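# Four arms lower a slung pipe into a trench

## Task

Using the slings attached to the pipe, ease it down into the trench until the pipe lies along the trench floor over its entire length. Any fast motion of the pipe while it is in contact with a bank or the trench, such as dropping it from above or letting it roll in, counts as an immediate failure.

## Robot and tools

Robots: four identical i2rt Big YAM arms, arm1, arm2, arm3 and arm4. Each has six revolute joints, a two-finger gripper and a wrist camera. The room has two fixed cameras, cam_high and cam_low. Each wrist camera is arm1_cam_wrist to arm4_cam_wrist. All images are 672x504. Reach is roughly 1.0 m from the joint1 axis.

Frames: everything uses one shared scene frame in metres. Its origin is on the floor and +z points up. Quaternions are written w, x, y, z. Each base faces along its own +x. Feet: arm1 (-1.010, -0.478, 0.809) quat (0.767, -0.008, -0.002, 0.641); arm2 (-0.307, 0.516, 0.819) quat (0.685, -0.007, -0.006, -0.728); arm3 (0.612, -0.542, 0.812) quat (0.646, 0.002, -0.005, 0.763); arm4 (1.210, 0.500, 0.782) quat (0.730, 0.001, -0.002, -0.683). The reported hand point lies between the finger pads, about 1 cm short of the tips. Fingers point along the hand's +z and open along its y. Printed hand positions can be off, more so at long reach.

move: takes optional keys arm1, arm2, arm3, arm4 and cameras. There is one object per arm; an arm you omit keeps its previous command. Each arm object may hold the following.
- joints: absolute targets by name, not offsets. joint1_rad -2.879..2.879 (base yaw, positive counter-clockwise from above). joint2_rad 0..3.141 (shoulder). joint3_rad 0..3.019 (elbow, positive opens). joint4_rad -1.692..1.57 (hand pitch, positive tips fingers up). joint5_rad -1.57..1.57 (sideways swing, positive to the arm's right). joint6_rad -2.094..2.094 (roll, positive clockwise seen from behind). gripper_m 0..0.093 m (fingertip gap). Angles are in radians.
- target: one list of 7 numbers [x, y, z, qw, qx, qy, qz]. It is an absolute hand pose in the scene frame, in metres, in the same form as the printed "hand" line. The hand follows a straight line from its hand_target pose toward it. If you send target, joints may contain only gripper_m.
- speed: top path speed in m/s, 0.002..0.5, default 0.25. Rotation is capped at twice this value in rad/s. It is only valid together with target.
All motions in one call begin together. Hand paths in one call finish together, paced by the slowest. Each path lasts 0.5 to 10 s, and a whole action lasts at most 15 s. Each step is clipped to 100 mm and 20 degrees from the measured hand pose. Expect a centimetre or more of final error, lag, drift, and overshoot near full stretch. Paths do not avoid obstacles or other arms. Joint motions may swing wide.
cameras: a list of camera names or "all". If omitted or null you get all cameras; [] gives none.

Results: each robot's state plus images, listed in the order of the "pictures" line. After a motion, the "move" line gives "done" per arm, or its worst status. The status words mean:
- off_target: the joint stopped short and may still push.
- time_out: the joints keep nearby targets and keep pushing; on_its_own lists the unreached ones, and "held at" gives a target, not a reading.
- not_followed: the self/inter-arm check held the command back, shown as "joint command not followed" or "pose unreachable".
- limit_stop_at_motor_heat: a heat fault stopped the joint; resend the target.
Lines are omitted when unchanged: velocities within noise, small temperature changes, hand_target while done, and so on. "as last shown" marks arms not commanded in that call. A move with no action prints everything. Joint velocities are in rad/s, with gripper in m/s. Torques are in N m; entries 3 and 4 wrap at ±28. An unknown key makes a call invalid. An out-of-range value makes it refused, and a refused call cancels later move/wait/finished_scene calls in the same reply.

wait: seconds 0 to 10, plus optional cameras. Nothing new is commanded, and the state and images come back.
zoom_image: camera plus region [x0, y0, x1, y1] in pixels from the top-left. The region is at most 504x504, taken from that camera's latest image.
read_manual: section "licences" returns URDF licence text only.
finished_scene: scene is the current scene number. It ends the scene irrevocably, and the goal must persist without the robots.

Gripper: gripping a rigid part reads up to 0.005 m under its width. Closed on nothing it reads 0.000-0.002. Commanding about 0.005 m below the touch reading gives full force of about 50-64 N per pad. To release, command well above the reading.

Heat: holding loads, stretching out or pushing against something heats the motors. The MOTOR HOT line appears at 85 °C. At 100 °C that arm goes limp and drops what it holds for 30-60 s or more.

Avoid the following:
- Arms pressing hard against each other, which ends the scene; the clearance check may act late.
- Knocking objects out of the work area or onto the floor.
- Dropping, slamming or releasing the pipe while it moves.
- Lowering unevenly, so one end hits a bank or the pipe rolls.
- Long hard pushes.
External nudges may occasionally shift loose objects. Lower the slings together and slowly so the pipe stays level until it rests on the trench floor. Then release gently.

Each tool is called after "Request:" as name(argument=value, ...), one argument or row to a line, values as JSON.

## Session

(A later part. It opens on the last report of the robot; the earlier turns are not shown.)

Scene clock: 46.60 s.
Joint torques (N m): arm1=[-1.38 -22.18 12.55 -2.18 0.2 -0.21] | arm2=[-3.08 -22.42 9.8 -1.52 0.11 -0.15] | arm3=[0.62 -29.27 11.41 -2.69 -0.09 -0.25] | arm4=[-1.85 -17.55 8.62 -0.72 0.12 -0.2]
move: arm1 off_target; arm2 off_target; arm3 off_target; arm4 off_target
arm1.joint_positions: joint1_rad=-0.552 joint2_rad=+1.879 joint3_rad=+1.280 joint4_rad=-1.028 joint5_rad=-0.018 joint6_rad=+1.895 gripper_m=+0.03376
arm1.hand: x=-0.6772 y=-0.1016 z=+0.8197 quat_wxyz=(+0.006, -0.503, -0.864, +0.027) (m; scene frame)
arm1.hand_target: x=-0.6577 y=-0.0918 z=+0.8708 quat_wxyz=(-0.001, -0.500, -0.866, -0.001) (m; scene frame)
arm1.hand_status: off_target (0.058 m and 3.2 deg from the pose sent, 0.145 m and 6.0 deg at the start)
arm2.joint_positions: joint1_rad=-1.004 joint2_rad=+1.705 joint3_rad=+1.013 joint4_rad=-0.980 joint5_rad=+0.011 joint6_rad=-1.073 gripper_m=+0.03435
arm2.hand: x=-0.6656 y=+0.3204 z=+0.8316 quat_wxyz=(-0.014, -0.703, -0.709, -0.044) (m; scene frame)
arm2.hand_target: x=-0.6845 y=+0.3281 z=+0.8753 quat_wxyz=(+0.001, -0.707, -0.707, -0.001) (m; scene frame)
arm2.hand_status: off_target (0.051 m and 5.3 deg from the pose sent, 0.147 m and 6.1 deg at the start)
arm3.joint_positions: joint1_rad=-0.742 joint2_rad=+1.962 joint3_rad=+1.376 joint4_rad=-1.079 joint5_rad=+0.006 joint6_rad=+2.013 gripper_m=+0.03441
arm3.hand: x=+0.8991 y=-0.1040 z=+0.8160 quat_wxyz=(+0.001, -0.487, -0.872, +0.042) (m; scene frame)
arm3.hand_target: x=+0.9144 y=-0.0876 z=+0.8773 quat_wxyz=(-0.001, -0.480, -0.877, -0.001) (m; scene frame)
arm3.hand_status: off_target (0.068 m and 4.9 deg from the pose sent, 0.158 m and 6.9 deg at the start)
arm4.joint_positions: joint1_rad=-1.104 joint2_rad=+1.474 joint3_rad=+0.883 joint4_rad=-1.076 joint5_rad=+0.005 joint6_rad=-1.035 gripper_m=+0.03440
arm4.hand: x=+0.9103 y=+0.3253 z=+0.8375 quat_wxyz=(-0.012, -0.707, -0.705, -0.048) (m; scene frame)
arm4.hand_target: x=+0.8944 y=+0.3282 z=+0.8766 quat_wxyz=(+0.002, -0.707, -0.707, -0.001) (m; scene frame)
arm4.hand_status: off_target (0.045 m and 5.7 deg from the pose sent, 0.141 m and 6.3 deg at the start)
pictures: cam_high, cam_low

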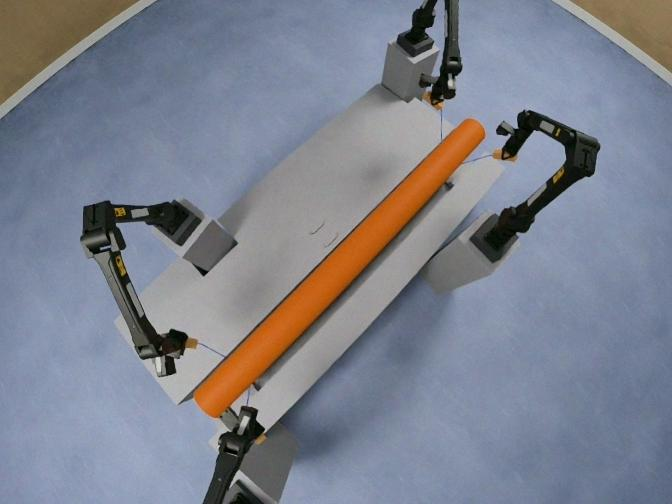

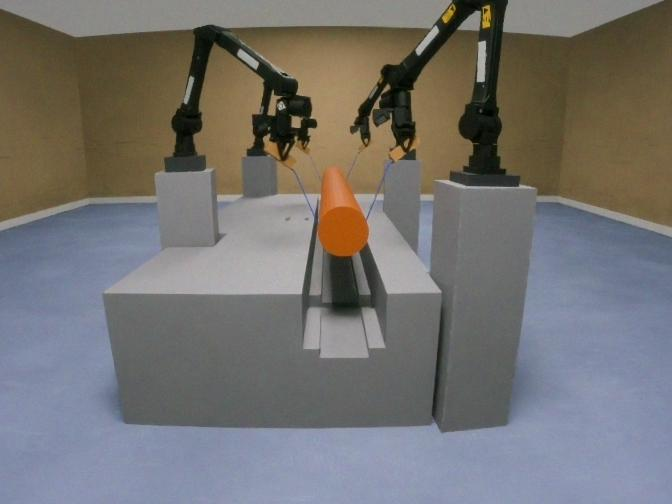

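Request:
move(
  arm1={"target":[-0.658,-0.092,0.77,0,0.5,0.866,0],"speed":0.055},
  arm2={"target":[-0.686,0.326,0.772,0,0.707,0.707,0],"speed":0.055},
  arm3={"target":[0.914,-0.087,0.78,0,0.48,0.877,0],"speed":0.055},
  arm4={"target":[0.892,0.325,0.772,0,0.707,0.707,0],"speed":0.055},
  cameras=["cam_low"],
)

Request:
zoom_image(
  camera="cam_low",
  region=[200, 130, 450, 380],
)

Request:
move(
  arm1={"target":[-0.658,-0.096,0.70,0,0.5,0.866,0],"speed":0.05},
  arm2={"target":[-0.686,0.322,0.702,0,0.707,0.707,0],"speed":0.05},
  arm3={"target":[0.914,-0.090,0.713,0,0.48,0.877,0],"speed":0.05},
  arm4={"target":[0.892,0.321,0.70,0,0.707,0.707,0],"speed":0.05},
  cameras=["cam_low","cam_high"],
)

Request:
zoom_image(
  camera="cam_low",
  region=[200, 130, 450, 380],
)

Scene clock: 54.57 s.
Joint torques (N m): arm1=[-1.26 -22.71 7.09 -0.72 0.11 -0.19] | arm2=[-3.25 -20.66 7.16 -1.25 0.11 -0.1] | arm3=[0.62 -30.39 6.75 -1.31 -0.14 -0.26] | arm4=[-1.44 -15.68 6.3 -0.4 0.13 -0.14]
move: arm1 off_target; arm2 off_target; arm3 off_target; arm4 off_target
arm1.joint_positions: joint1_rad=-0.551 joint2_rad=+2.029 joint3_rad=+1.253 joint4_rad=-0.839 joint5_rad=-0.016 joint6_rad=+1.896 gripper_m=+0.03376
arm1.hand: x=-0.6697 y=-0.0955 z=+0.7372 quat_wxyz=(+0.004, -0.503, -0.864, +0.020) (m; scene frame)
arm1.hand_target: x=-0.6584 y=-0.0922 z=+0.7690 quat_wxyz=(+0.000, -0.500, -0.866, +0.000) (m; scene frame)
arm1.hand_status: off_target (0.035 m and 2.4 deg from the pose sent, 0.054 m and 3.2 deg at the start)
arm2.joint_positions: joint1_rad=-1.004 joint2_rad=+1.872 joint3_rad=+0.936 joint4_rad=-0.703 joint5_rad=+0.010 joint6_rad=-1.078 gripper_m=+0.03435
arm2.hand: x=-0.6655 y=+0.3188 z=+0.7423 quat_wxyz=(-0.010, -0.702, -0.712, -0.028) (m; scene frame)
arm2.hand_target: x=-0.6853 y=+0.3260 z=+0.7707 quat_wxyz=(+0.001, -0.707, -0.707, +0.000) (m; scene frame)
arm2.hand_status: off_target (0.037 m and 3.5 deg from the pose sent, 0.063 m and 5.3 deg at the start)
arm3.joint_positions: joint1_rad=-0.742 joint2_rad=+2.097 joint3_rad=+1.338 joint4_rad=-0.889 joint5_rad=+0.007 joint6_rad=+2.014 gripper_m=+0.03441
arm3.hand: x=+0.9019 y=-0.0996 z=+0.7328 quat_wxyz=(+0.000, -0.488, -0.872, +0.034) (m; scene frame)
arm3.hand_target: x=+0.9135 y=-0.0879 z=+0.7782 quat_wxyz=(-0.001, -0.480, -0.877, +0.000) (m; scene frame)
arm3.hand_status: off_target (0.050 m and 4.1 deg from the pose sent, 0.043 m and 4.9 deg at the start)
arm4.joint_positions: joint1_rad=-1.104 joint2_rad=+1.642 joint3_rad=+0.770 joint4_rad=-0.760 joint5_rad=+0.003 joint6_rad=-1.038 gripper_m=+0.03440
arm4.hand: x=+0.9102 y=+0.3243 z=+0.7466 quat_wxyz=(-0.009, -0.707, -0.707, -0.031) (m; scene frame)
arm4.hand_target: x=+0.8926 y=+0.3252 z=+0.7709 quat_wxyz=(+0.001, -0.707, -0.707, +0.000) (m; scene frame)
arm4.hand_status: off_target (0.031 m and 3.7 deg from the pose sent, 0.068 m and 5.7 deg at the start)
pictures: cam_low

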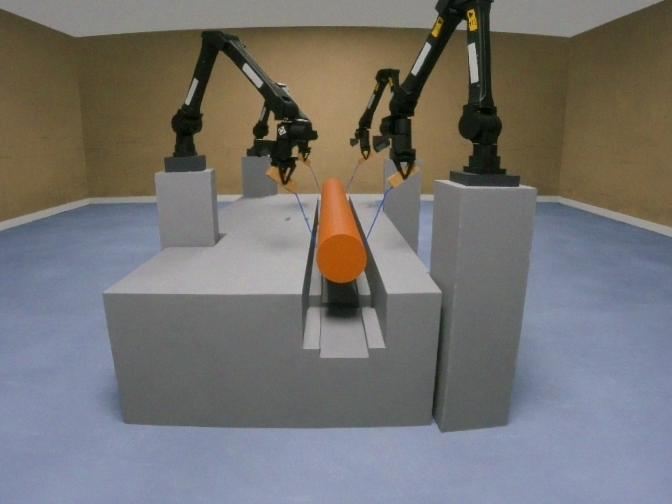

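Scaled by 2.016.

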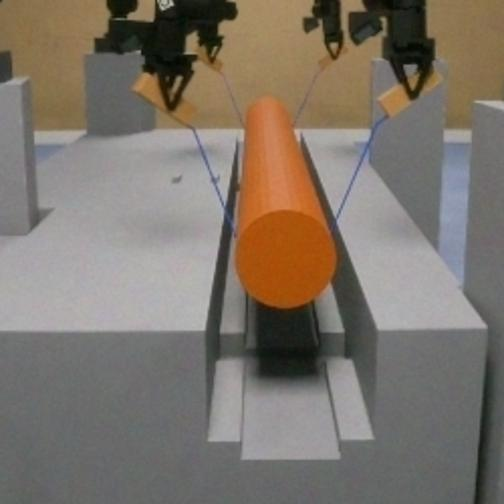

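Scene clock: 56.50 s.
Joint torques (N m): arm1=[-1.67 -23.53 5.57 -0.53 0.13 -0.22] | arm2=[-2.9 -21.42 5.39 -1.1 0.09 -0.03] | arm3=[0.38 -30.39 5.56 -1.26 -0.14 -0.3] | arm4=[-0.85 -16.56 4.19 -0.23 0.11 -0.05]
move: arm1 off_target; arm2 off_target; arm3 off_target; arm4 off_target
arm1.joint_positions: joint1_rad=-0.551 joint2_rad=+2.145 joint3_rad=+1.234 joint4_rad=-0.688 joint5_rad=-0.016 joint6_rad=+1.896 gripper_m=+0.03376
arm1.hand: x=-0.6693 y=-0.0966 z=+0.6738 quat_wxyz=(+0.002, -0.503, -0.864, +0.013) (m; scene frame)
arm1.hand_target: x=-0.6582 y=-0.0961 z=+0.6991 quat_wxyz=(+0.000, -0.500, -0.866, +0.000) (m; scene frame)
arm1.hand_status: off_target (0.029 m and 1.6 deg from the pose sent, 0.039 m and 2.4 deg at the start)
arm2.joint_positions: joint1_rad=-1.004 joint2_rad=+2.037 joint3_rad=+0.929 joint4_rad=-0.527 joint5_rad=+0.010 joint6_rad=-1.078 gripper_m=+0.03435
arm2.hand: x=-0.6647 y=+0.3181 z=+0.6746 quat_wxyz=(-0.010, -0.702, -0.712, -0.025) (m; scene frame)
arm2.hand_target: x=-0.6852 y=+0.3222 z=+0.7006 quat_wxyz=(+0.000, -0.707, -0.707, +0.000) (m; scene frame)
arm2.hand_status: off_target (0.035 m and 3.2 deg from the pose sent, 0.045 m and 3.5 deg at the start)
arm3.joint_positions: joint1_rad=-0.742 joint2_rad=+2.202 joint3_rad=+1.315 joint4_rad=-0.749 joint5_rad=+0.007 joint6_rad=+2.014 gripper_m=+0.03441
arm3.hand: x=+0.9005 y=-0.1016 z=+0.6717 quat_wxyz=(+0.000, -0.488, -0.872, +0.028) (m; scene frame)
arm3.hand_target: x=+0.9136 y=-0.0907 z=+0.7113 quat_wxyz=(-0.001, -0.480, -0.877, +0.000) (m; scene frame)
arm3.hand_status: off_target (0.045 m and 3.4 deg from the pose sent, 0.025 m and 4.1 deg at the start)
arm4.joint_positions: joint1_rad=-1.104 joint2_rad=+1.827 joint3_rad=+0.747 joint4_rad=-0.543 joint5_rad=+0.003 joint6_rad=-1.038 gripper_m=+0.03440
arm4.hand: x=+0.9074 y=+0.3222 z=+0.6783 quat_wxyz=(-0.007, -0.707, -0.707, -0.026) (m; scene frame)
arm4.hand_target: x=+0.8923 y=+0.3211 z=+0.6989 quat_wxyz=(+0.001, -0.707, -0.707, +0.000) (m; scene frame)
arm4.hand_status: off_target (0.027 m and 3.1 deg from the pose sent, 0.050 m and 3.7 deg at the start)
pictures: cam_high, cam_low

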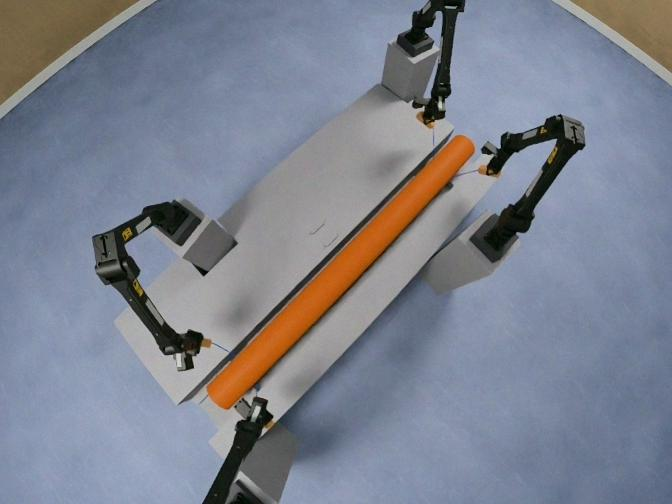

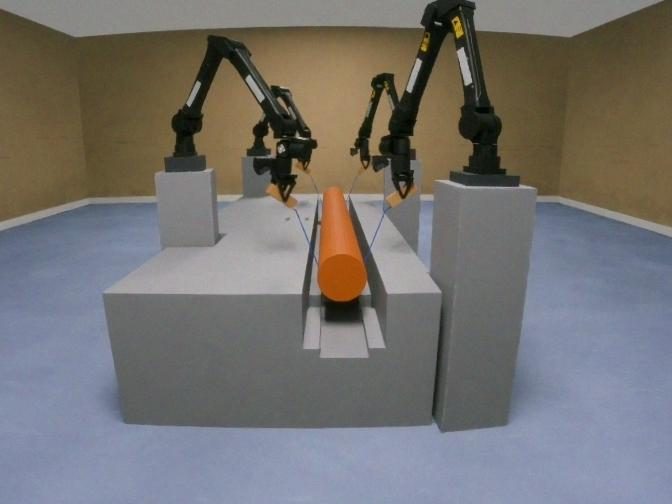

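Scaled by 2.016.

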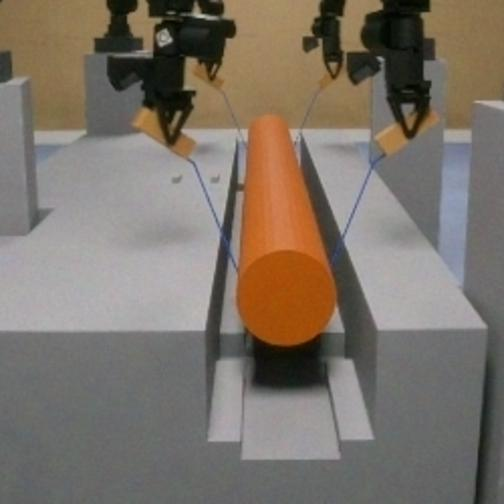

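Request:
move(
  arm1={"target":[-0.658,-0.098,0.645,0,0.5,0.866,0],"speed":0.05},
  arm2={"target":[-0.686,0.321,0.647,0,0.707,0.707,0],"speed":0.05},
  arm3={"target":[0.914,-0.089,0.658,0,0.48,0.877,0],"speed":0.05},
  arm4={"target":[0.892,0.321,0.643,0,0.707,0.707,0],"speed":0.05},
  cameras=["cam_low"],
)

Request:
zoom_image(
  camera="cam_low",
  region=[200, 130, 450, 380],
)

Request:
move(
  arm1={"target":[-0.658,-0.098,0.605,0,0.5,0.866,0],"speed":0.03},
  arm2={"target":[-0.686,0.320,0.607,0,0.707,0.707,0],"speed":0.03},
  arm3={"target":[0.914,-0.089,0.617,0,0.48,0.877,0],"speed":0.03},
  arm4={"target":[0.892,0.320,0.604,0,0.707,0.707,0],"speed":0.03},
  cameras=["cam_low"],
)

Request:
move(
  arm1={"target":[-0.658,-0.098,0.56,0,0.5,0.866,0],"speed":0.025},
  arm2={"target":[-0.686,0.319,0.562,0,0.707,0.707,0],"speed":0.025},
  arm3={"target":[0.914,-0.089,0.568,0,0.48,0.877,0],"speed":0.025},
  arm4={"target":[0.892,0.319,0.561,0,0.707,0.707,0],"speed":0.025},
  cameras=["cam_low"],
)

Request:
zoom_image(
  camera="cam_low",
  region=[280, 180, 410, 370],
)

Scene clock: 64.27 s.
Joint torques (N m): arm1=[-1.73 -22.95 4.97 -0.44 0.15 -0.24] | arm2=[-2.78 -21.3 4.86 -1.17 0.09 -0.04] | arm3=[0.5 -29.92 5.38 -1.35 -0.16 -0.28] | arm4=[-0.85 -17.26 2.78 -0.21 0.14 -0.06]
move: arm1 off_target; arm2 off_target; arm3 off_target; arm4 off_target
arm1.joint_positions: joint1_rad=-0.551 joint2_rad=+2.249 joint3_rad=+1.234 joint4_rad=-0.577 joint5_rad=-0.016 joint6_rad=+1.896 gripper_m=+0.03376
arm1.hand: x=-0.6707 y=-0.0994 z=+0.6225 quat_wxyz=(+0.002, -0.503, -0.864, +0.010) (m; scene frame)
arm1.hand_target: x=-0.6582 y=-0.0981 z=+0.6444 quat_wxyz=(+0.000, -0.500, -0.866, +0.000) (m; scene frame)
arm1.hand_status: off_target (0.026 m and 1.2 deg from the pose sent, 0.031 m and 1.6 deg at the start)
arm2.joint_positions: joint1_rad=-1.004 joint2_rad=+2.171 joint3_rad=+0.935 joint4_rad=-0.398 joint5_rad=+0.010 joint6_rad=-1.078 gripper_m=+0.03435
arm2.hand: x=-0.6598 y=+0.3200 z=+0.6219 quat_wxyz=(-0.010, -0.702, -0.712, -0.025) (m; scene frame)
arm2.hand_target: x=-0.6851 y=+0.3213 z=+0.6461 quat_wxyz=(+0.001, -0.707, -0.707, +0.000) (m; scene frame)
arm2.hand_status: off_target (0.036 m and 3.2 deg from the pose sent, 0.035 m and 3.2 deg at the start)
arm3.joint_positions: joint1_rad=-0.742 joint2_rad=+2.304 joint3_rad=+1.315 joint4_rad=-0.647 joint5_rad=+0.007 joint6_rad=+2.014 gripper_m=+0.03441
arm3.hand: x=+0.8976 y=-0.1057 z=+0.6191 quat_wxyz=(+0.000, -0.488, -0.872, +0.027) (m; scene frame)
arm3.hand_target: x=+0.9136 y=-0.0898 z=+0.6568 quat_wxyz=(-0.001, -0.480, -0.877, +0.000) (m; scene frame)
arm3.hand_status: off_target (0.045 m and 3.3 deg from the pose sent, 0.023 m and 3.3 deg at the start)
arm4.joint_positions: joint1_rad=-1.104 joint2_rad=+1.989 joint3_rad=+0.747 joint4_rad=-0.375 joint5_rad=+0.002 joint6_rad=-1.038 gripper_m=+0.03440
arm4.hand: x=+0.9088 y=+0.3225 z=+0.6229 quat_wxyz=(-0.007, -0.707, -0.707, -0.023) (m; scene frame)
arm4.hand_target: x=+0.8923 y=+0.3211 z=+0.6420 quat_wxyz=(+0.000, -0.707, -0.707, +0.000) (m; scene frame)
arm4.hand_status: off_target (0.026 m and 2.8 deg from the pose sent, 0.039 m and 3.1 deg at the start)
pictures: cam_low

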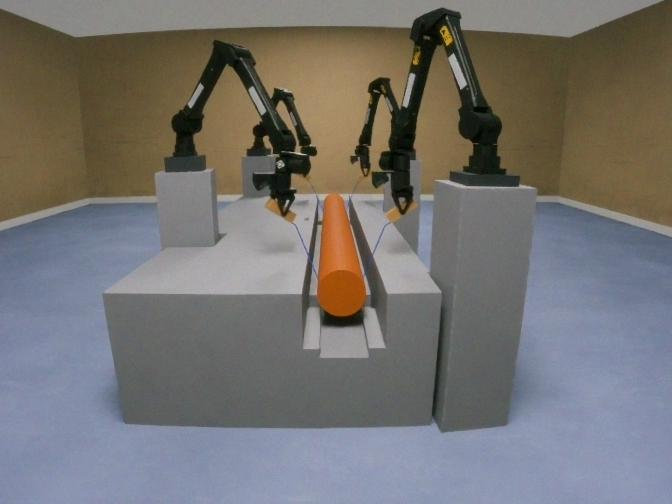

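Scaled by 2.016.

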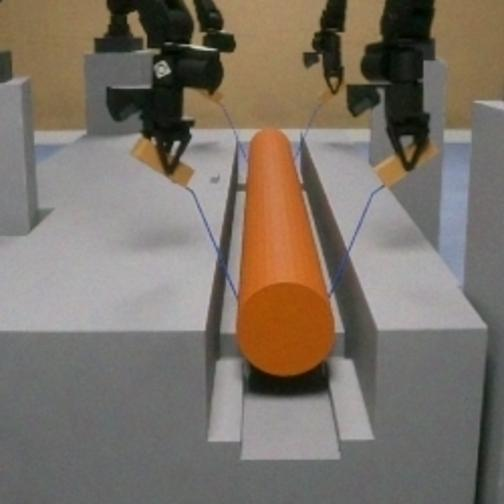

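Scene clock: 66.10 s.
Joint torques (N m): arm1=[-1.61 -21.77 4.97 -0.46 0.31 -0.22] | arm2=[-2.78 -20.89 3.63 -0.99 0.24 -0.03] | arm3=[0.32 -28.4 5.18 -1.28 -0.16 -0.3] | arm4=[-0.73 -16.56 2.33 -0.18 0.26 -0.03]
move: arm1 off_target; arm2 off_target; arm3 off_target; arm4 off_target
arm1.joint_positions: joint1_rad=-0.551 joint2_rad=+2.315 joint3_rad=+1.249 joint4_rad=-0.511 joint5_rad=-0.021 joint6_rad=+1.896 gripper_m=+0.03376
arm1.hand: x=-0.6691 y=-0.0967 z=+0.5927 quat_wxyz=(+0.003, -0.503, -0.864, +0.002) (m; scene frame)
arm1.hand_target: x=-0.6581 y=-0.0980 z=+0.6049 quat_wxyz=(+0.000, -0.500, -0.866, +0.000) (m; scene frame)
arm1.hand_status: off_target (0.017 m and 0.5 deg from the pose sent, 0.022 m and 1.2 deg at the start)
arm2.joint_positions: joint1_rad=-1.004 joint2_rad=+2.266 joint3_rad=+0.969 joint4_rad=-0.321 joint5_rad=+0.006 joint6_rad=-1.078 gripper_m=+0.03435
arm2.hand: x=-0.6648 y=+0.3159 z=+0.5877 quat_wxyz=(-0.009, -0.702, -0.712, -0.017) (m; scene frame)
arm2.hand_target: x=-0.6856 y=+0.3201 z=+0.6064 quat_wxyz=(+0.000, -0.707, -0.707, +0.000) (m; scene frame)
arm2.hand_status: off_target (0.029 m and 2.4 deg from the pose sent, 0.030 m and 3.1 deg at the start)
arm3.joint_positions: joint1_rad=-0.742 joint2_rad=+2.369 joint3_rad=+1.332 joint4_rad=-0.581 joint5_rad=+0.007 joint6_rad=+2.014 gripper_m=+0.03441
arm3.hand: x=+0.8996 y=-0.1025 z=+0.5890 quat_wxyz=(-0.001, -0.488, -0.873, +0.018) (m; scene frame)
arm3.hand_target: x=+0.9137 y=-0.0896 z=+0.6163 quat_wxyz=(+0.000, -0.480, -0.877, +0.000) (m; scene frame)
arm3.hand_status: off_target (0.034 m and 2.4 deg from the pose sent, 0.023 m and 3.3 deg at the start)
arm4.joint_positions: joint1_rad=-1.104 joint2_rad=+2.096 joint3_rad=+0.761 joint4_rad=-0.273 joint5_rad=-0.002 joint6_rad=-1.038 gripper_m=+0.03440
arm4.hand: x=+0.9086 y=+0.3216 z=+0.5882 quat_wxyz=(-0.008, -0.707, -0.707, -0.019) (m; scene frame)
arm4.hand_target: x=+0.8923 y=+0.3201 z=+0.6035 quat_wxyz=(+0.000, -0.707, -0.707, +0.000) (m; scene frame)
arm4.hand_status: off_target (0.023 m and 2.3 deg from the pose sent, 0.025 m and 2.8 deg at the start)
pictures: cam_low

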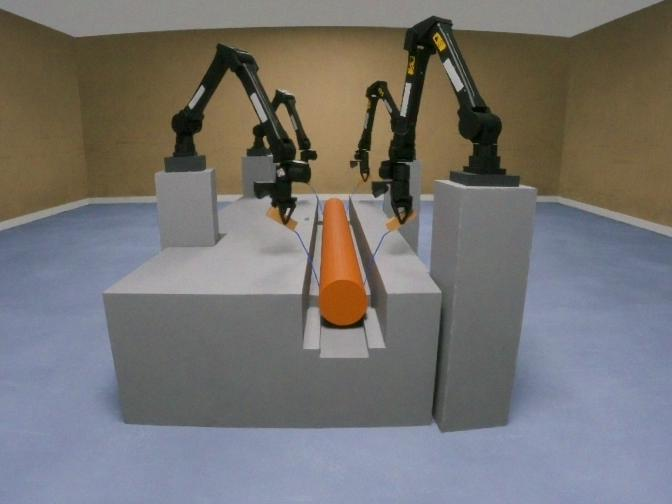

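Scene clock: 68.57 s.
Joint torques (N m): arm1=[-1.73 -18.43 5.71 0.62 0.33 -0.16] | arm2=[-2.26 -17.38 4 -0.32 0.15 0.03] | arm3=[0.44 -23.18 5.86 0.05 -0.12 -0.1] | arm4=[-0.62 -13.04 2.7 0.53 0.15 -0.02]
move: arm1 off_target; arm2 off_target; arm3 off_target; arm4 off_target
arm1.joint_positions: joint1_rad=-0.552 joint2_rad=+2.373 joint3_rad=+1.271 joint4_rad=-0.472 joint5_rad=-0.021 joint6_rad=+1.889 gripper_m=+0.03376
arm1.hand: x=-0.6673 y=-0.0960 z=+0.5683 quat_wxyz=(+0.002, -0.500, -0.866, +0.000) (m; scene frame)
arm1.hand_target: x=-0.6582 y=-0.0983 z=+0.5602 quat_wxyz=(+0.000, -0.500, -0.866, +0.000) (m; scene frame)
arm1.hand_status: off_target (0.013 m and 0.3 deg from the pose sent, 0.035 m and 0.6 deg at the start)
arm2.joint_positions: joint1_rad=-1.011 joint2_rad=+2.345 joint3_rad=+1.001 joint4_rad=-0.259 joint5_rad=+0.007 joint6_rad=-1.084 gripper_m=+0.03435
arm2.hand: x=-0.6709 y=+0.3156 z=+0.5594 quat_wxyz=(-0.007, -0.703, -0.711, -0.010) (m; scene frame)
arm2.hand_target: x=-0.6857 y=+0.3191 z=+0.5622 quat_wxyz=(+0.000, -0.707, -0.707, +0.000) (m; scene frame)
arm2.hand_status: off_target (0.016 m and 1.5 deg from the pose sent, 0.033 m and 2.4 deg at the start)
arm3.joint_positions: joint1_rad=-0.742 joint2_rad=+2.416 joint3_rad=+1.357 joint4_rad=-0.540 joint5_rad=+0.005 joint6_rad=+1.995 gripper_m=+0.03441
arm3.hand: x=+0.9031 y=-0.0965 z=+0.5692 quat_wxyz=(-0.001, -0.480, -0.877, +0.009) (m; scene frame)
arm3.hand_target: x=+0.9140 y=-0.0893 z=+0.5682 quat_wxyz=(+0.000, -0.480, -0.877, +0.000) (m; scene frame)
arm3.hand_status: off_target (0.013 m and 1.1 deg from the pose sent, 0.029 m and 2.3 deg at the start)
arm4.joint_positions: joint1_rad=-1.105 joint2_rad=+2.184 joint3_rad=+0.781 joint4_rad=-0.193 joint5_rad=+0.001 joint6_rad=-1.039 gripper_m=+0.03440
arm4.hand: x=+0.9061 y=+0.3208 z=+0.5599 quat_wxyz=(-0.005, -0.707, -0.707, -0.013) (m; scene frame)
arm4.hand_target: x=+0.8922 y=+0.3191 z=+0.5613 quat_wxyz=(+0.000, -0.707, -0.707, +0.000) (m; scene frame)
arm4.hand_status: off_target (0.014 m and 1.6 deg from the pose sent, 0.032 m and 2.3 deg at the start)
pictures: cam_low

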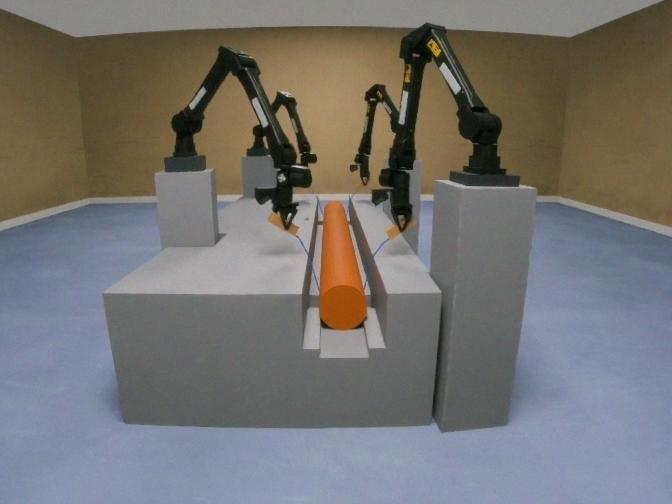

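Scaled by 2.653.

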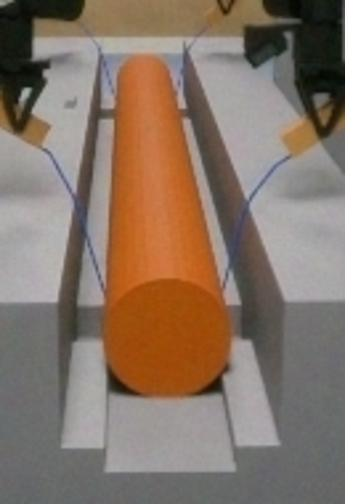

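Request:
move(
  arm1={"target":[-0.663,-0.115,0.482,0,0.5,0.866,0],"speed":0.05},
  arm2={"target":[-0.682,0.29,0.480,0,0.707,0.707,0],"speed":0.05},
  arm3={"target":[0.908,-0.115,0.482,0,0.48,0.877,0],"speed":0.05},
  arm4={"target":[0.897,0.29,0.480,0,0.707,0.707,0],"speed":0.05},
  cameras=["cam_low"],
)

Request:
move(
  arm1={"target":[-0.663,-0.125,0.467,0,0.5,0.866,0],"speed":0.05},
  arm2={"target":[-0.68,0.270,0.466,0,0.707,0.707,0],"speed":0.05},
  arm3={"target":[0.908,-0.125,0.467,0,0.48,0.877,0],"speed":0.05},
  arm4={"target":[0.9,0.275,0.467,0,0.707,0.707,0],"speed":0.05},
  cameras=["cam_low"],
)

Scene clock: 73.93 s.
Joint torques (N m): arm1=[-1.61 -16.5 4.97 1.31 0.24 -0.01] | arm2=[2.02 -12.75 6.75 0.95 -0.87 0.32] | arm3=[0.44 -20.25 4.97 1.07 0.09 0.08] | arm4=[2.55 -10.05 3.89 1.63 -0.67 0.3]
move: arm1 off_target; arm2 off_target; arm3 off_target; arm4 off_target
arm1.joint_positions: joint1_rad=-0.570 joint2_rad=+2.517 joint3_rad=+1.301 joint4_rad=-0.360 joint5_rad=-0.019 joint6_rad=+1.863 gripper_m=+0.03376
arm1.hand: x=-0.6679 y=-0.1127 z=+0.5029 quat_wxyz=(+0.002, -0.497, -0.868, +0.001) (m; scene frame)
arm1.hand_target: x=-0.6637 y=-0.1155 z=+0.4830 quat_wxyz=(+0.000, -0.500, -0.866, +0.000) (m; scene frame)
arm1.hand_status: off_target (0.022 m and 0.5 deg from the pose sent, 0.089 m and 0.3 deg at the start)
arm2.joint_positions: joint1_rad=-1.005 joint2_rad=+2.506 joint3_rad=+1.095 joint4_rad=-0.206 joint5_rad=+0.030 joint6_rad=-1.052 gripper_m=+0.03435
arm2.hand: x=-0.6745 y=+0.3144 z=+0.5016 quat_wxyz=(+0.003, -0.712, -0.702, -0.020) (m; scene frame)
arm2.hand_target: x=-0.6805 y=+0.2911 z=+0.4823 quat_wxyz=(-0.001, -0.707, -0.707, +0.000) (m; scene frame)
arm2.hand_status: off_target (0.033 m and 2.4 deg from the pose sent, 0.084 m and 1.5 deg at the start)
arm3.joint_positions: joint1_rad=-0.762 joint2_rad=+2.555 joint3_rad=+1.368 joint4_rad=-0.404 joint5_rad=+0.000 joint6_rad=+1.960 gripper_m=+0.03441
arm3.hand: x=+0.9017 y=-0.1154 z=+0.5005 quat_wxyz=(+0.002, -0.473, -0.881, +0.005) (m; scene frame)
arm3.hand_target: x=+0.9075 y=-0.1158 z=+0.4827 quat_wxyz=(+0.000, -0.480, -0.877, +0.000) (m; scene frame)
arm3.hand_status: off_target (0.020 m and 1.0 deg from the pose sent, 0.089 m and 1.1 deg at the start)
arm4.joint_positions: joint1_rad=-1.078 joint2_rad=+2.382 joint3_rad=+0.874 joint4_rad=-0.099 joint5_rad=+0.022 joint6_rad=-0.994 gripper_m=+0.03440
arm4.hand: x=+0.9051 y=+0.3129 z=+0.4962 quat_wxyz=(+0.004, -0.713, -0.701, -0.021) (m; scene frame)
arm4.hand_target: x=+0.8981 y=+0.2909 z=+0.4818 quat_wxyz=(-0.001, -0.707, -0.707, +0.000) (m; scene frame)
arm4.hand_status: off_target (0.029 m and 2.6 deg from the pose sent, 0.086 m and 1.6 deg at the start)
pictures: cam_low

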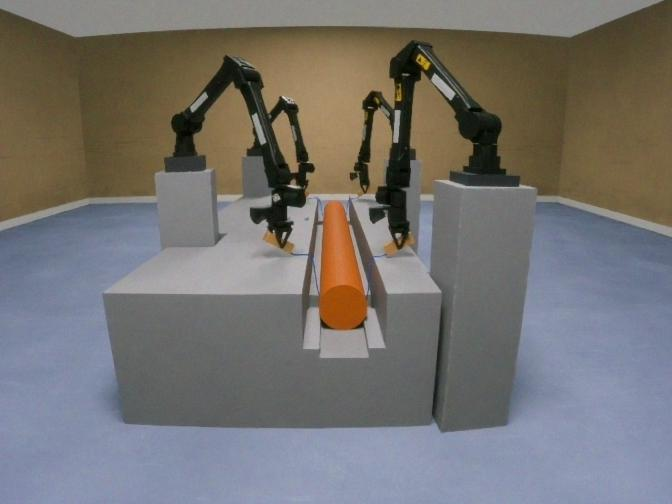

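Scene clock: 75.13 s.
Joint torques (N m): arm1=[-1.44 -14.97 4.41 2 0.68 0.1] | arm2=[0.26 -15.91 3.62 0.09 -0.14 0.2] | arm3=[0.26 -18.43 4.26 1.96 0.51 0.28] | arm4=[1.03 -12.57 2.02 0.91 0.05 0.35]
move: arm1 off_target; arm2 off_target; arm3 off_target; arm4 off_target
arm1.joint_positions: joint1_rad=-0.580 joint2_rad=+2.524 joint3_rad=+1.301 joint4_rad=-0.345 joint5_rad=-0.031 joint6_rad=+1.836 gripper_m=+0.03376
arm1.hand: x=-0.6654 y=-0.1143 z=+0.4997 quat_wxyz=(+0.006, -0.489, -0.872, -0.004) (m; scene frame)
arm1.hand_target: x=-0.6647 y=-0.1262 z=+0.4693 quat_wxyz=(+0.000, -0.500, -0.866, +0.000) (m; scene frame)
arm1.hand_status: off_target (0.034 m and 1.6 deg from the pose sent, 0.038 m and 0.4 deg at the start)
arm2.joint_positions: joint1_rad=-0.942 joint2_rad=+2.577 joint3_rad=+1.189 joint4_rad=-0.191 joint5_rad=+0.013 joint6_rad=-0.999 gripper_m=+0.03435
arm2.hand: x=-0.6844 y=+0.2730 z=+0.4783 quat_wxyz=(+0.000, -0.709, -0.706, +0.001) (m; scene frame)
arm2.hand_target: x=-0.6797 y=+0.2703 z=+0.4664 quat_wxyz=(+0.000, -0.707, -0.707, +0.000) (m; scene frame)
arm2.hand_status: off_target (0.013 m and 0.3 deg from the pose sent, 0.057 m and 2.4 deg at the start)
arm3.joint_positions: joint1_rad=-0.770 joint2_rad=+2.560 joint3_rad=+1.368 joint4_rad=-0.390 joint5_rad=-0.010 joint6_rad=+1.931 gripper_m=+0.03441
arm3.hand: x=+0.9042 y=-0.1157 z=+0.4981 quat_wxyz=(+0.006, -0.464, -0.886, +0.000) (m; scene frame)
arm3.hand_target: x=+0.9067 y=-0.1263 z=+0.4690 quat_wxyz=(+0.000, -0.480, -0.877, +0.000) (m; scene frame)
arm3.hand_status: off_target (0.033 m and 2.3 deg from the pose sent, 0.036 m and 1.1 deg at the start)
arm4.joint_positions: joint1_rad=-1.020 joint2_rad=+2.445 joint3_rad=+0.939 joint4_rad=-0.076 joint5_rad=+0.003 joint6_rad=-0.962 gripper_m=+0.03440
arm4.hand: x=+0.9025 y=+0.2813 z=+0.4753 quat_wxyz=(-0.002, -0.704, -0.710, -0.007) (m; scene frame)
arm4.hand_target: x=+0.9001 y=+0.2750 z=+0.4674 quat_wxyz=(+0.000, -0.707, -0.707, +0.000) (m; scene frame)
arm4.hand_status: off_target (0.011 m and 0.9 deg from the pose sent, 0.048 m and 2.6 deg at the start)
pictures: cam_low

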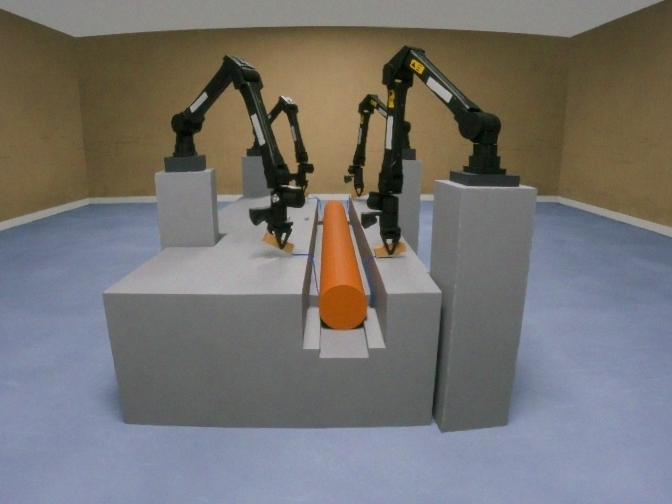

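Request:
move(
  arm1={"joints":{"gripper_m":0.055}},
  arm2={"joints":{"gripper_m":0.055}},
  arm3={"joints":{"gripper_m":0.055}},
  arm4={"joints":{"gripper_m":0.055}},
  cameras=[],
)

Request:
move(
  arm1={"joints":{"gripper_m":0.09}},
  arm2={"joints":{"gripper_m":0.09}},
  arm3={"joints":{"gripper_m":0.09}},
  arm4={"joints":{"gripper_m":0.09}},
  cameras=["arm1_cam_wrist","arm2_cam_wrist","arm3_cam_wrist","arm4_cam_wrist"],
)

Request:
move(
  arm1={"target":[-0.665,-0.118,0.60,0,0.5,0.866,0],"speed":0.15},
  arm2={"target":[-0.679,0.28,0.60,0,0.707,0.707,0],"speed":0.15},
  arm3={"target":[0.903,-0.12,0.60,0,0.48,0.877,0],"speed":0.15},
  arm4={"target":[0.904,0.285,0.60,0,0.707,0.707,0],"speed":0.15},
  cameras=["cam_low","cam_high"],
)

Request:
zoom_image(
  camera="cam_low",
  region=[200, 150, 450, 350],
)

Scene clock: 80.93 s.
Joint torques (N m): arm1=[-1.08 -18.37 3.63 0.88 0.21 0.13] | arm2=[0.26 -18.08 3.18 -0.01 -0.15 0.2] | arm3=[0.38 -23.18 3.4 0.27 0.11 0.09] | arm4=[1.08 -14.51 1.29 0.68 0.04 0.3]
move: arm1 done; arm2 done; arm3 done; arm4 done
arm1.joint_positions: joint1_rad=-0.584 joint2_rad=+2.568 joint3_rad=+1.310 joint4_rad=-0.314 joint5_rad=-0.019 joint6_rad=+1.839 gripper_m=+0.05493
arm1.joint_status: all done
arm1.hand: x=-0.6668 y=-0.1223 z=+0.4799 quat_wxyz=(+0.001, -0.493, -0.870, -0.001) (m; scene frame)
arm2.joint_positions: joint1_rad=-0.942 joint2_rad=+2.602 joint3_rad=+1.191 joint4_rad=-0.189 joint5_rad=+0.013 joint6_rad=-0.999 gripper_m=+0.05496
arm2.joint_status: all done
arm2.hand: x=-0.6757 y=+0.2785 z=+0.4679 quat_wxyz=(-0.002, -0.708, -0.706, -0.009) (m; scene frame)
arm3.joint_positions: joint1_rad=-0.772 joint2_rad=+2.614 joint3_rad=+1.376 joint4_rad=-0.351 joint5_rad=+0.000 joint6_rad=+1.948 gripper_m=+0.05493
arm3.joint_status: all done
arm3.hand: x=+0.9003 y=-0.1261 z=+0.4722 quat_wxyz=(+0.002, -0.472, -0.881, +0.004) (m; scene frame)
arm4.joint_positions: joint1_rad=-1.020 joint2_rad=+2.467 joint3_rad=+0.948 joint4_rad=-0.071 joint5_rad=+0.004 joint6_rad=-0.957 gripper_m=+0.05491
arm4.joint_status: all done
arm4.hand: x=+0.9049 y=+0.2830 z=+0.4678 quat_wxyz=(-0.002, -0.706, -0.708, -0.011) (m; scene frame)
pictures: none

Scene clock: 81.47 s.
Joint torques (N m): arm1=[-1.08 -18.37 3.66 0.99 0.19 0.07] | arm2=[0.26 -18.02 3.17 -0.01 -0.15 0.2] | arm3=[0.32 -23.3 3.33 0.27 0.11 0.1] | arm4=[0.97 -14.39 1.25 0.68 0.03 0.3]
move: arm1 done; arm2 done; arm3 done; arm4 done
arm1.joint_positions: joint1_rad=-0.584 joint2_rad=+2.568 joint3_rad=+1.310 joint4_rad=-0.314 joint5_rad=-0.019 joint6_rad=+1.839 gripper_m=+0.08990
arm1.joint_status: all done
arm1.hand: x=-0.6668 y=-0.1223 z=+0.4799 quat_wxyz=(+0.001, -0.493, -0.870, -0.001) (m; scene frame)
arm2.joint_positions: joint1_rad=-0.942 joint2_rad=+2.602 joint3_rad=+1.191 joint4_rad=-0.189 joint5_rad=+0.013 joint6_rad=-0.999 gripper_m=+0.08992
arm2.joint_status: all done
arm2.hand: x=-0.6757 y=+0.2785 z=+0.4679 quat_wxyz=(-0.002, -0.708, -0.706, -0.009) (m; scene frame)
arm3.joint_positions: joint1_rad=-0.772 joint2_rad=+2.614 joint3_rad=+1.376 joint4_rad=-0.351 joint5_rad=+0.000 joint6_rad=+1.949 gripper_m=+0.08989
arm3.joint_status: all done
arm3.hand: x=+0.9003 y=-0.1261 z=+0.4722 quat_wxyz=(+0.002, -0.473, -0.881, +0.004) (m; scene frame)
arm4.joint_positions: joint1_rad=-1.020 joint2_rad=+2.467 joint3_rad=+0.948 joint4_rad=-0.071 joint5_rad=+0.004 joint6_rad=-0.957 gripper_m=+0.08987
arm4.joint_status: all done
arm4.hand: x=+0.9049 y=+0.2830 z=+0.4678 quat_wxyz=(-0.002, -0.706, -0.708, -0.011) (m; scene frame)
pictures: arm1_cam_wrist, arm2_cam_wrist, arm3_cam_wrist, arm4_cam_wrist

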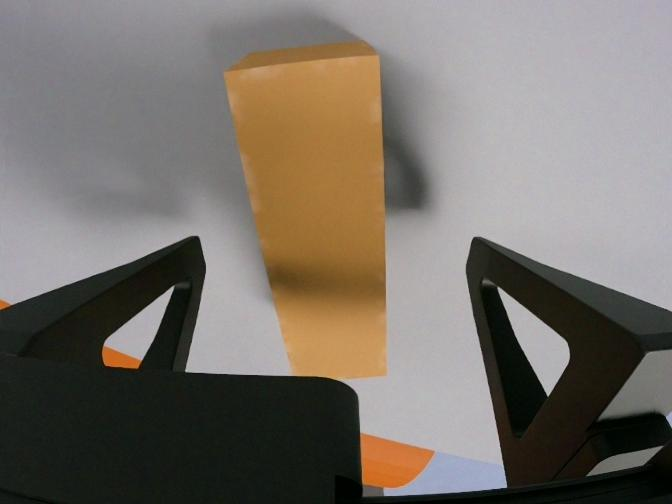

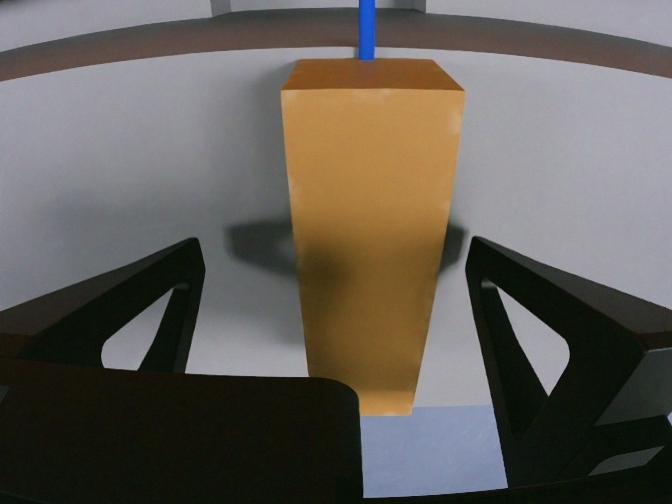

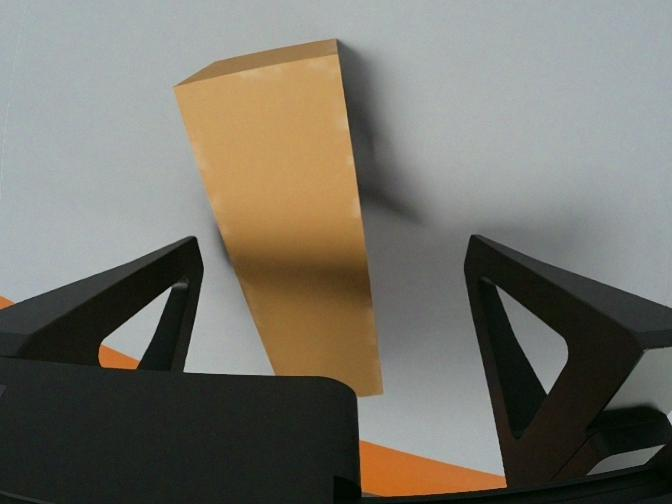

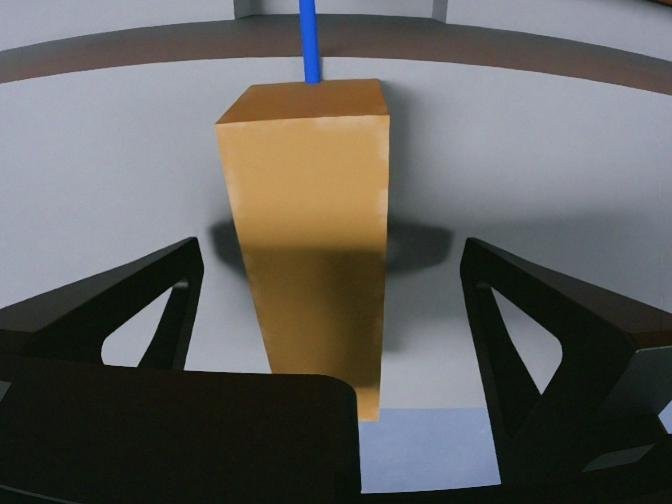

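Scene clock: 83.03 s.
Joint torques (N m): arm1=[-0.56 -20.37 3.92 -0.06 0.18 0.11] | arm2=[-0.79 -17.79 3.48 -0.9 -0.14 0.07] | arm3=[1.61 -23.88 3.77 -0.43 0.11 0.11] | arm4=[0.03 -13.86 2.1 -0.24 0.03 0.15]
move: arm1 done; arm2 done; arm3 done; arm4 done
arm1.joint_positions: joint1_rad=-0.584 joint2_rad=+2.286 joint3_rad=+1.203 joint4_rad=-0.479 joint5_rad=-0.019 joint6_rad=+1.847 gripper_m=+0.08990
arm1.hand: x=-0.6623 y=-0.1147 z=+0.5987 quat_wxyz=(+0.000, -0.496, -0.868, -0.006) (m; scene frame)
arm1.hand_target: x=-0.6650 y=-0.1181 z=+0.5999 quat_wxyz=(+0.000, -0.500, -0.866, +0.000) (m; scene frame)
arm1.hand_status: done (0.004 m and 0.9 deg from the pose sent, 0.120 m and 1.0 deg at the start)
arm2.joint_positions: joint1_rad=-0.942 joint2_rad=+2.258 joint3_rad=+1.027 joint4_rad=-0.339 joint5_rad=+0.013 joint6_rad=-0.999 gripper_m=+0.08992
arm2.hand: x=-0.6818 y=+0.2767 z=+0.5985 quat_wxyz=(+0.001, -0.708, -0.706, +0.006) (m; scene frame)
arm2.hand_target: x=-0.6790 y=+0.2799 z=+0.5999 quat_wxyz=(+0.000, -0.707, -0.707, +0.000) (m; scene frame)
arm2.hand_status: done (0.005 m and 0.7 deg from the pose sent, 0.132 m and 1.1 deg at the start)
arm3.joint_positions: joint1_rad=-0.772 joint2_rad=+2.324 joint3_rad=+1.251 joint4_rad=-0.508 joint5_rad=+0.000 joint6_rad=+1.962 gripper_m=+0.08989
arm3.hand: x=+0.9040 y=-0.1215 z=+0.5958 quat_wxyz=(+0.002, -0.479, -0.878, +0.000) (m; scene frame)
arm3.hand_target: x=+0.9031 y=-0.1200 z=+0.6000 quat_wxyz=(+0.000, -0.480, -0.877, +0.000) (m; scene frame)
arm3.hand_status: done (0.005 m and 0.3 deg from the pose sent, 0.128 m and 1.1 deg at the start)
arm4.joint_positions: joint1_rad=-1.020 joint2_rad=+2.080 joint3_rad=+0.798 joint4_rad=-0.279 joint5_rad=+0.004 joint6_rad=-0.957 gripper_m=+0.08987
arm4.hand: x=+0.9025 y=+0.2821 z=+0.5973 quat_wxyz=(+0.000, -0.706, -0.708, +0.004) (m; scene frame)
arm4.hand_target: x=+0.9039 y=+0.2850 z=+0.5999 quat_wxyz=(+0.000, -0.707, -0.707, +0.000) (m; scene frame)
arm4.hand_status: done (0.004 m and 0.5 deg from the pose sent, 0.132 m and 1.3 deg at the start)
pictures: cam_high, cam_low

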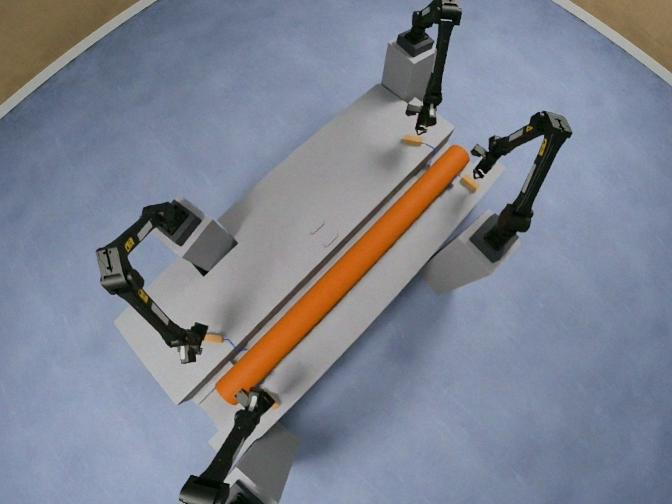

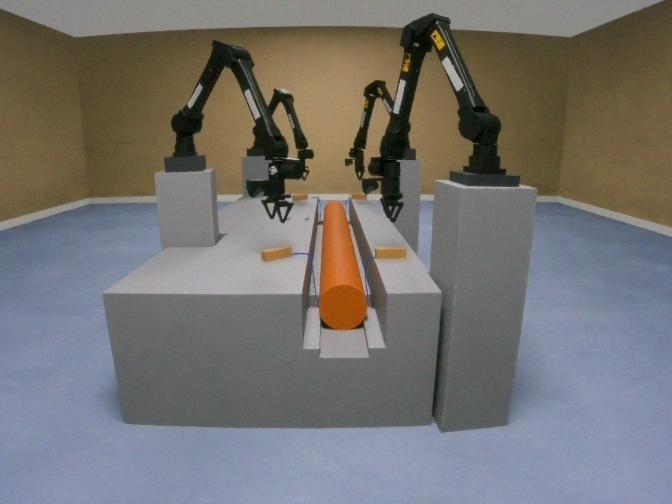

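Scaled by 2.016.

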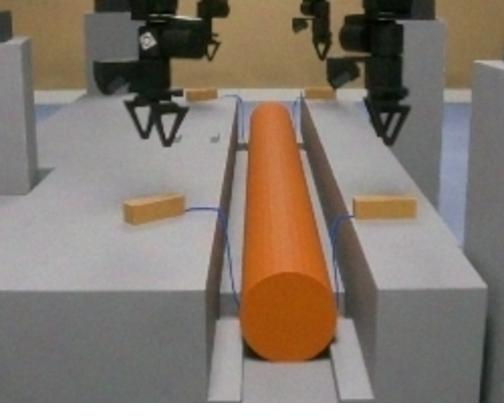

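Request:
finished_scene(
  scene=3,
)

The scene is finished: the task was done.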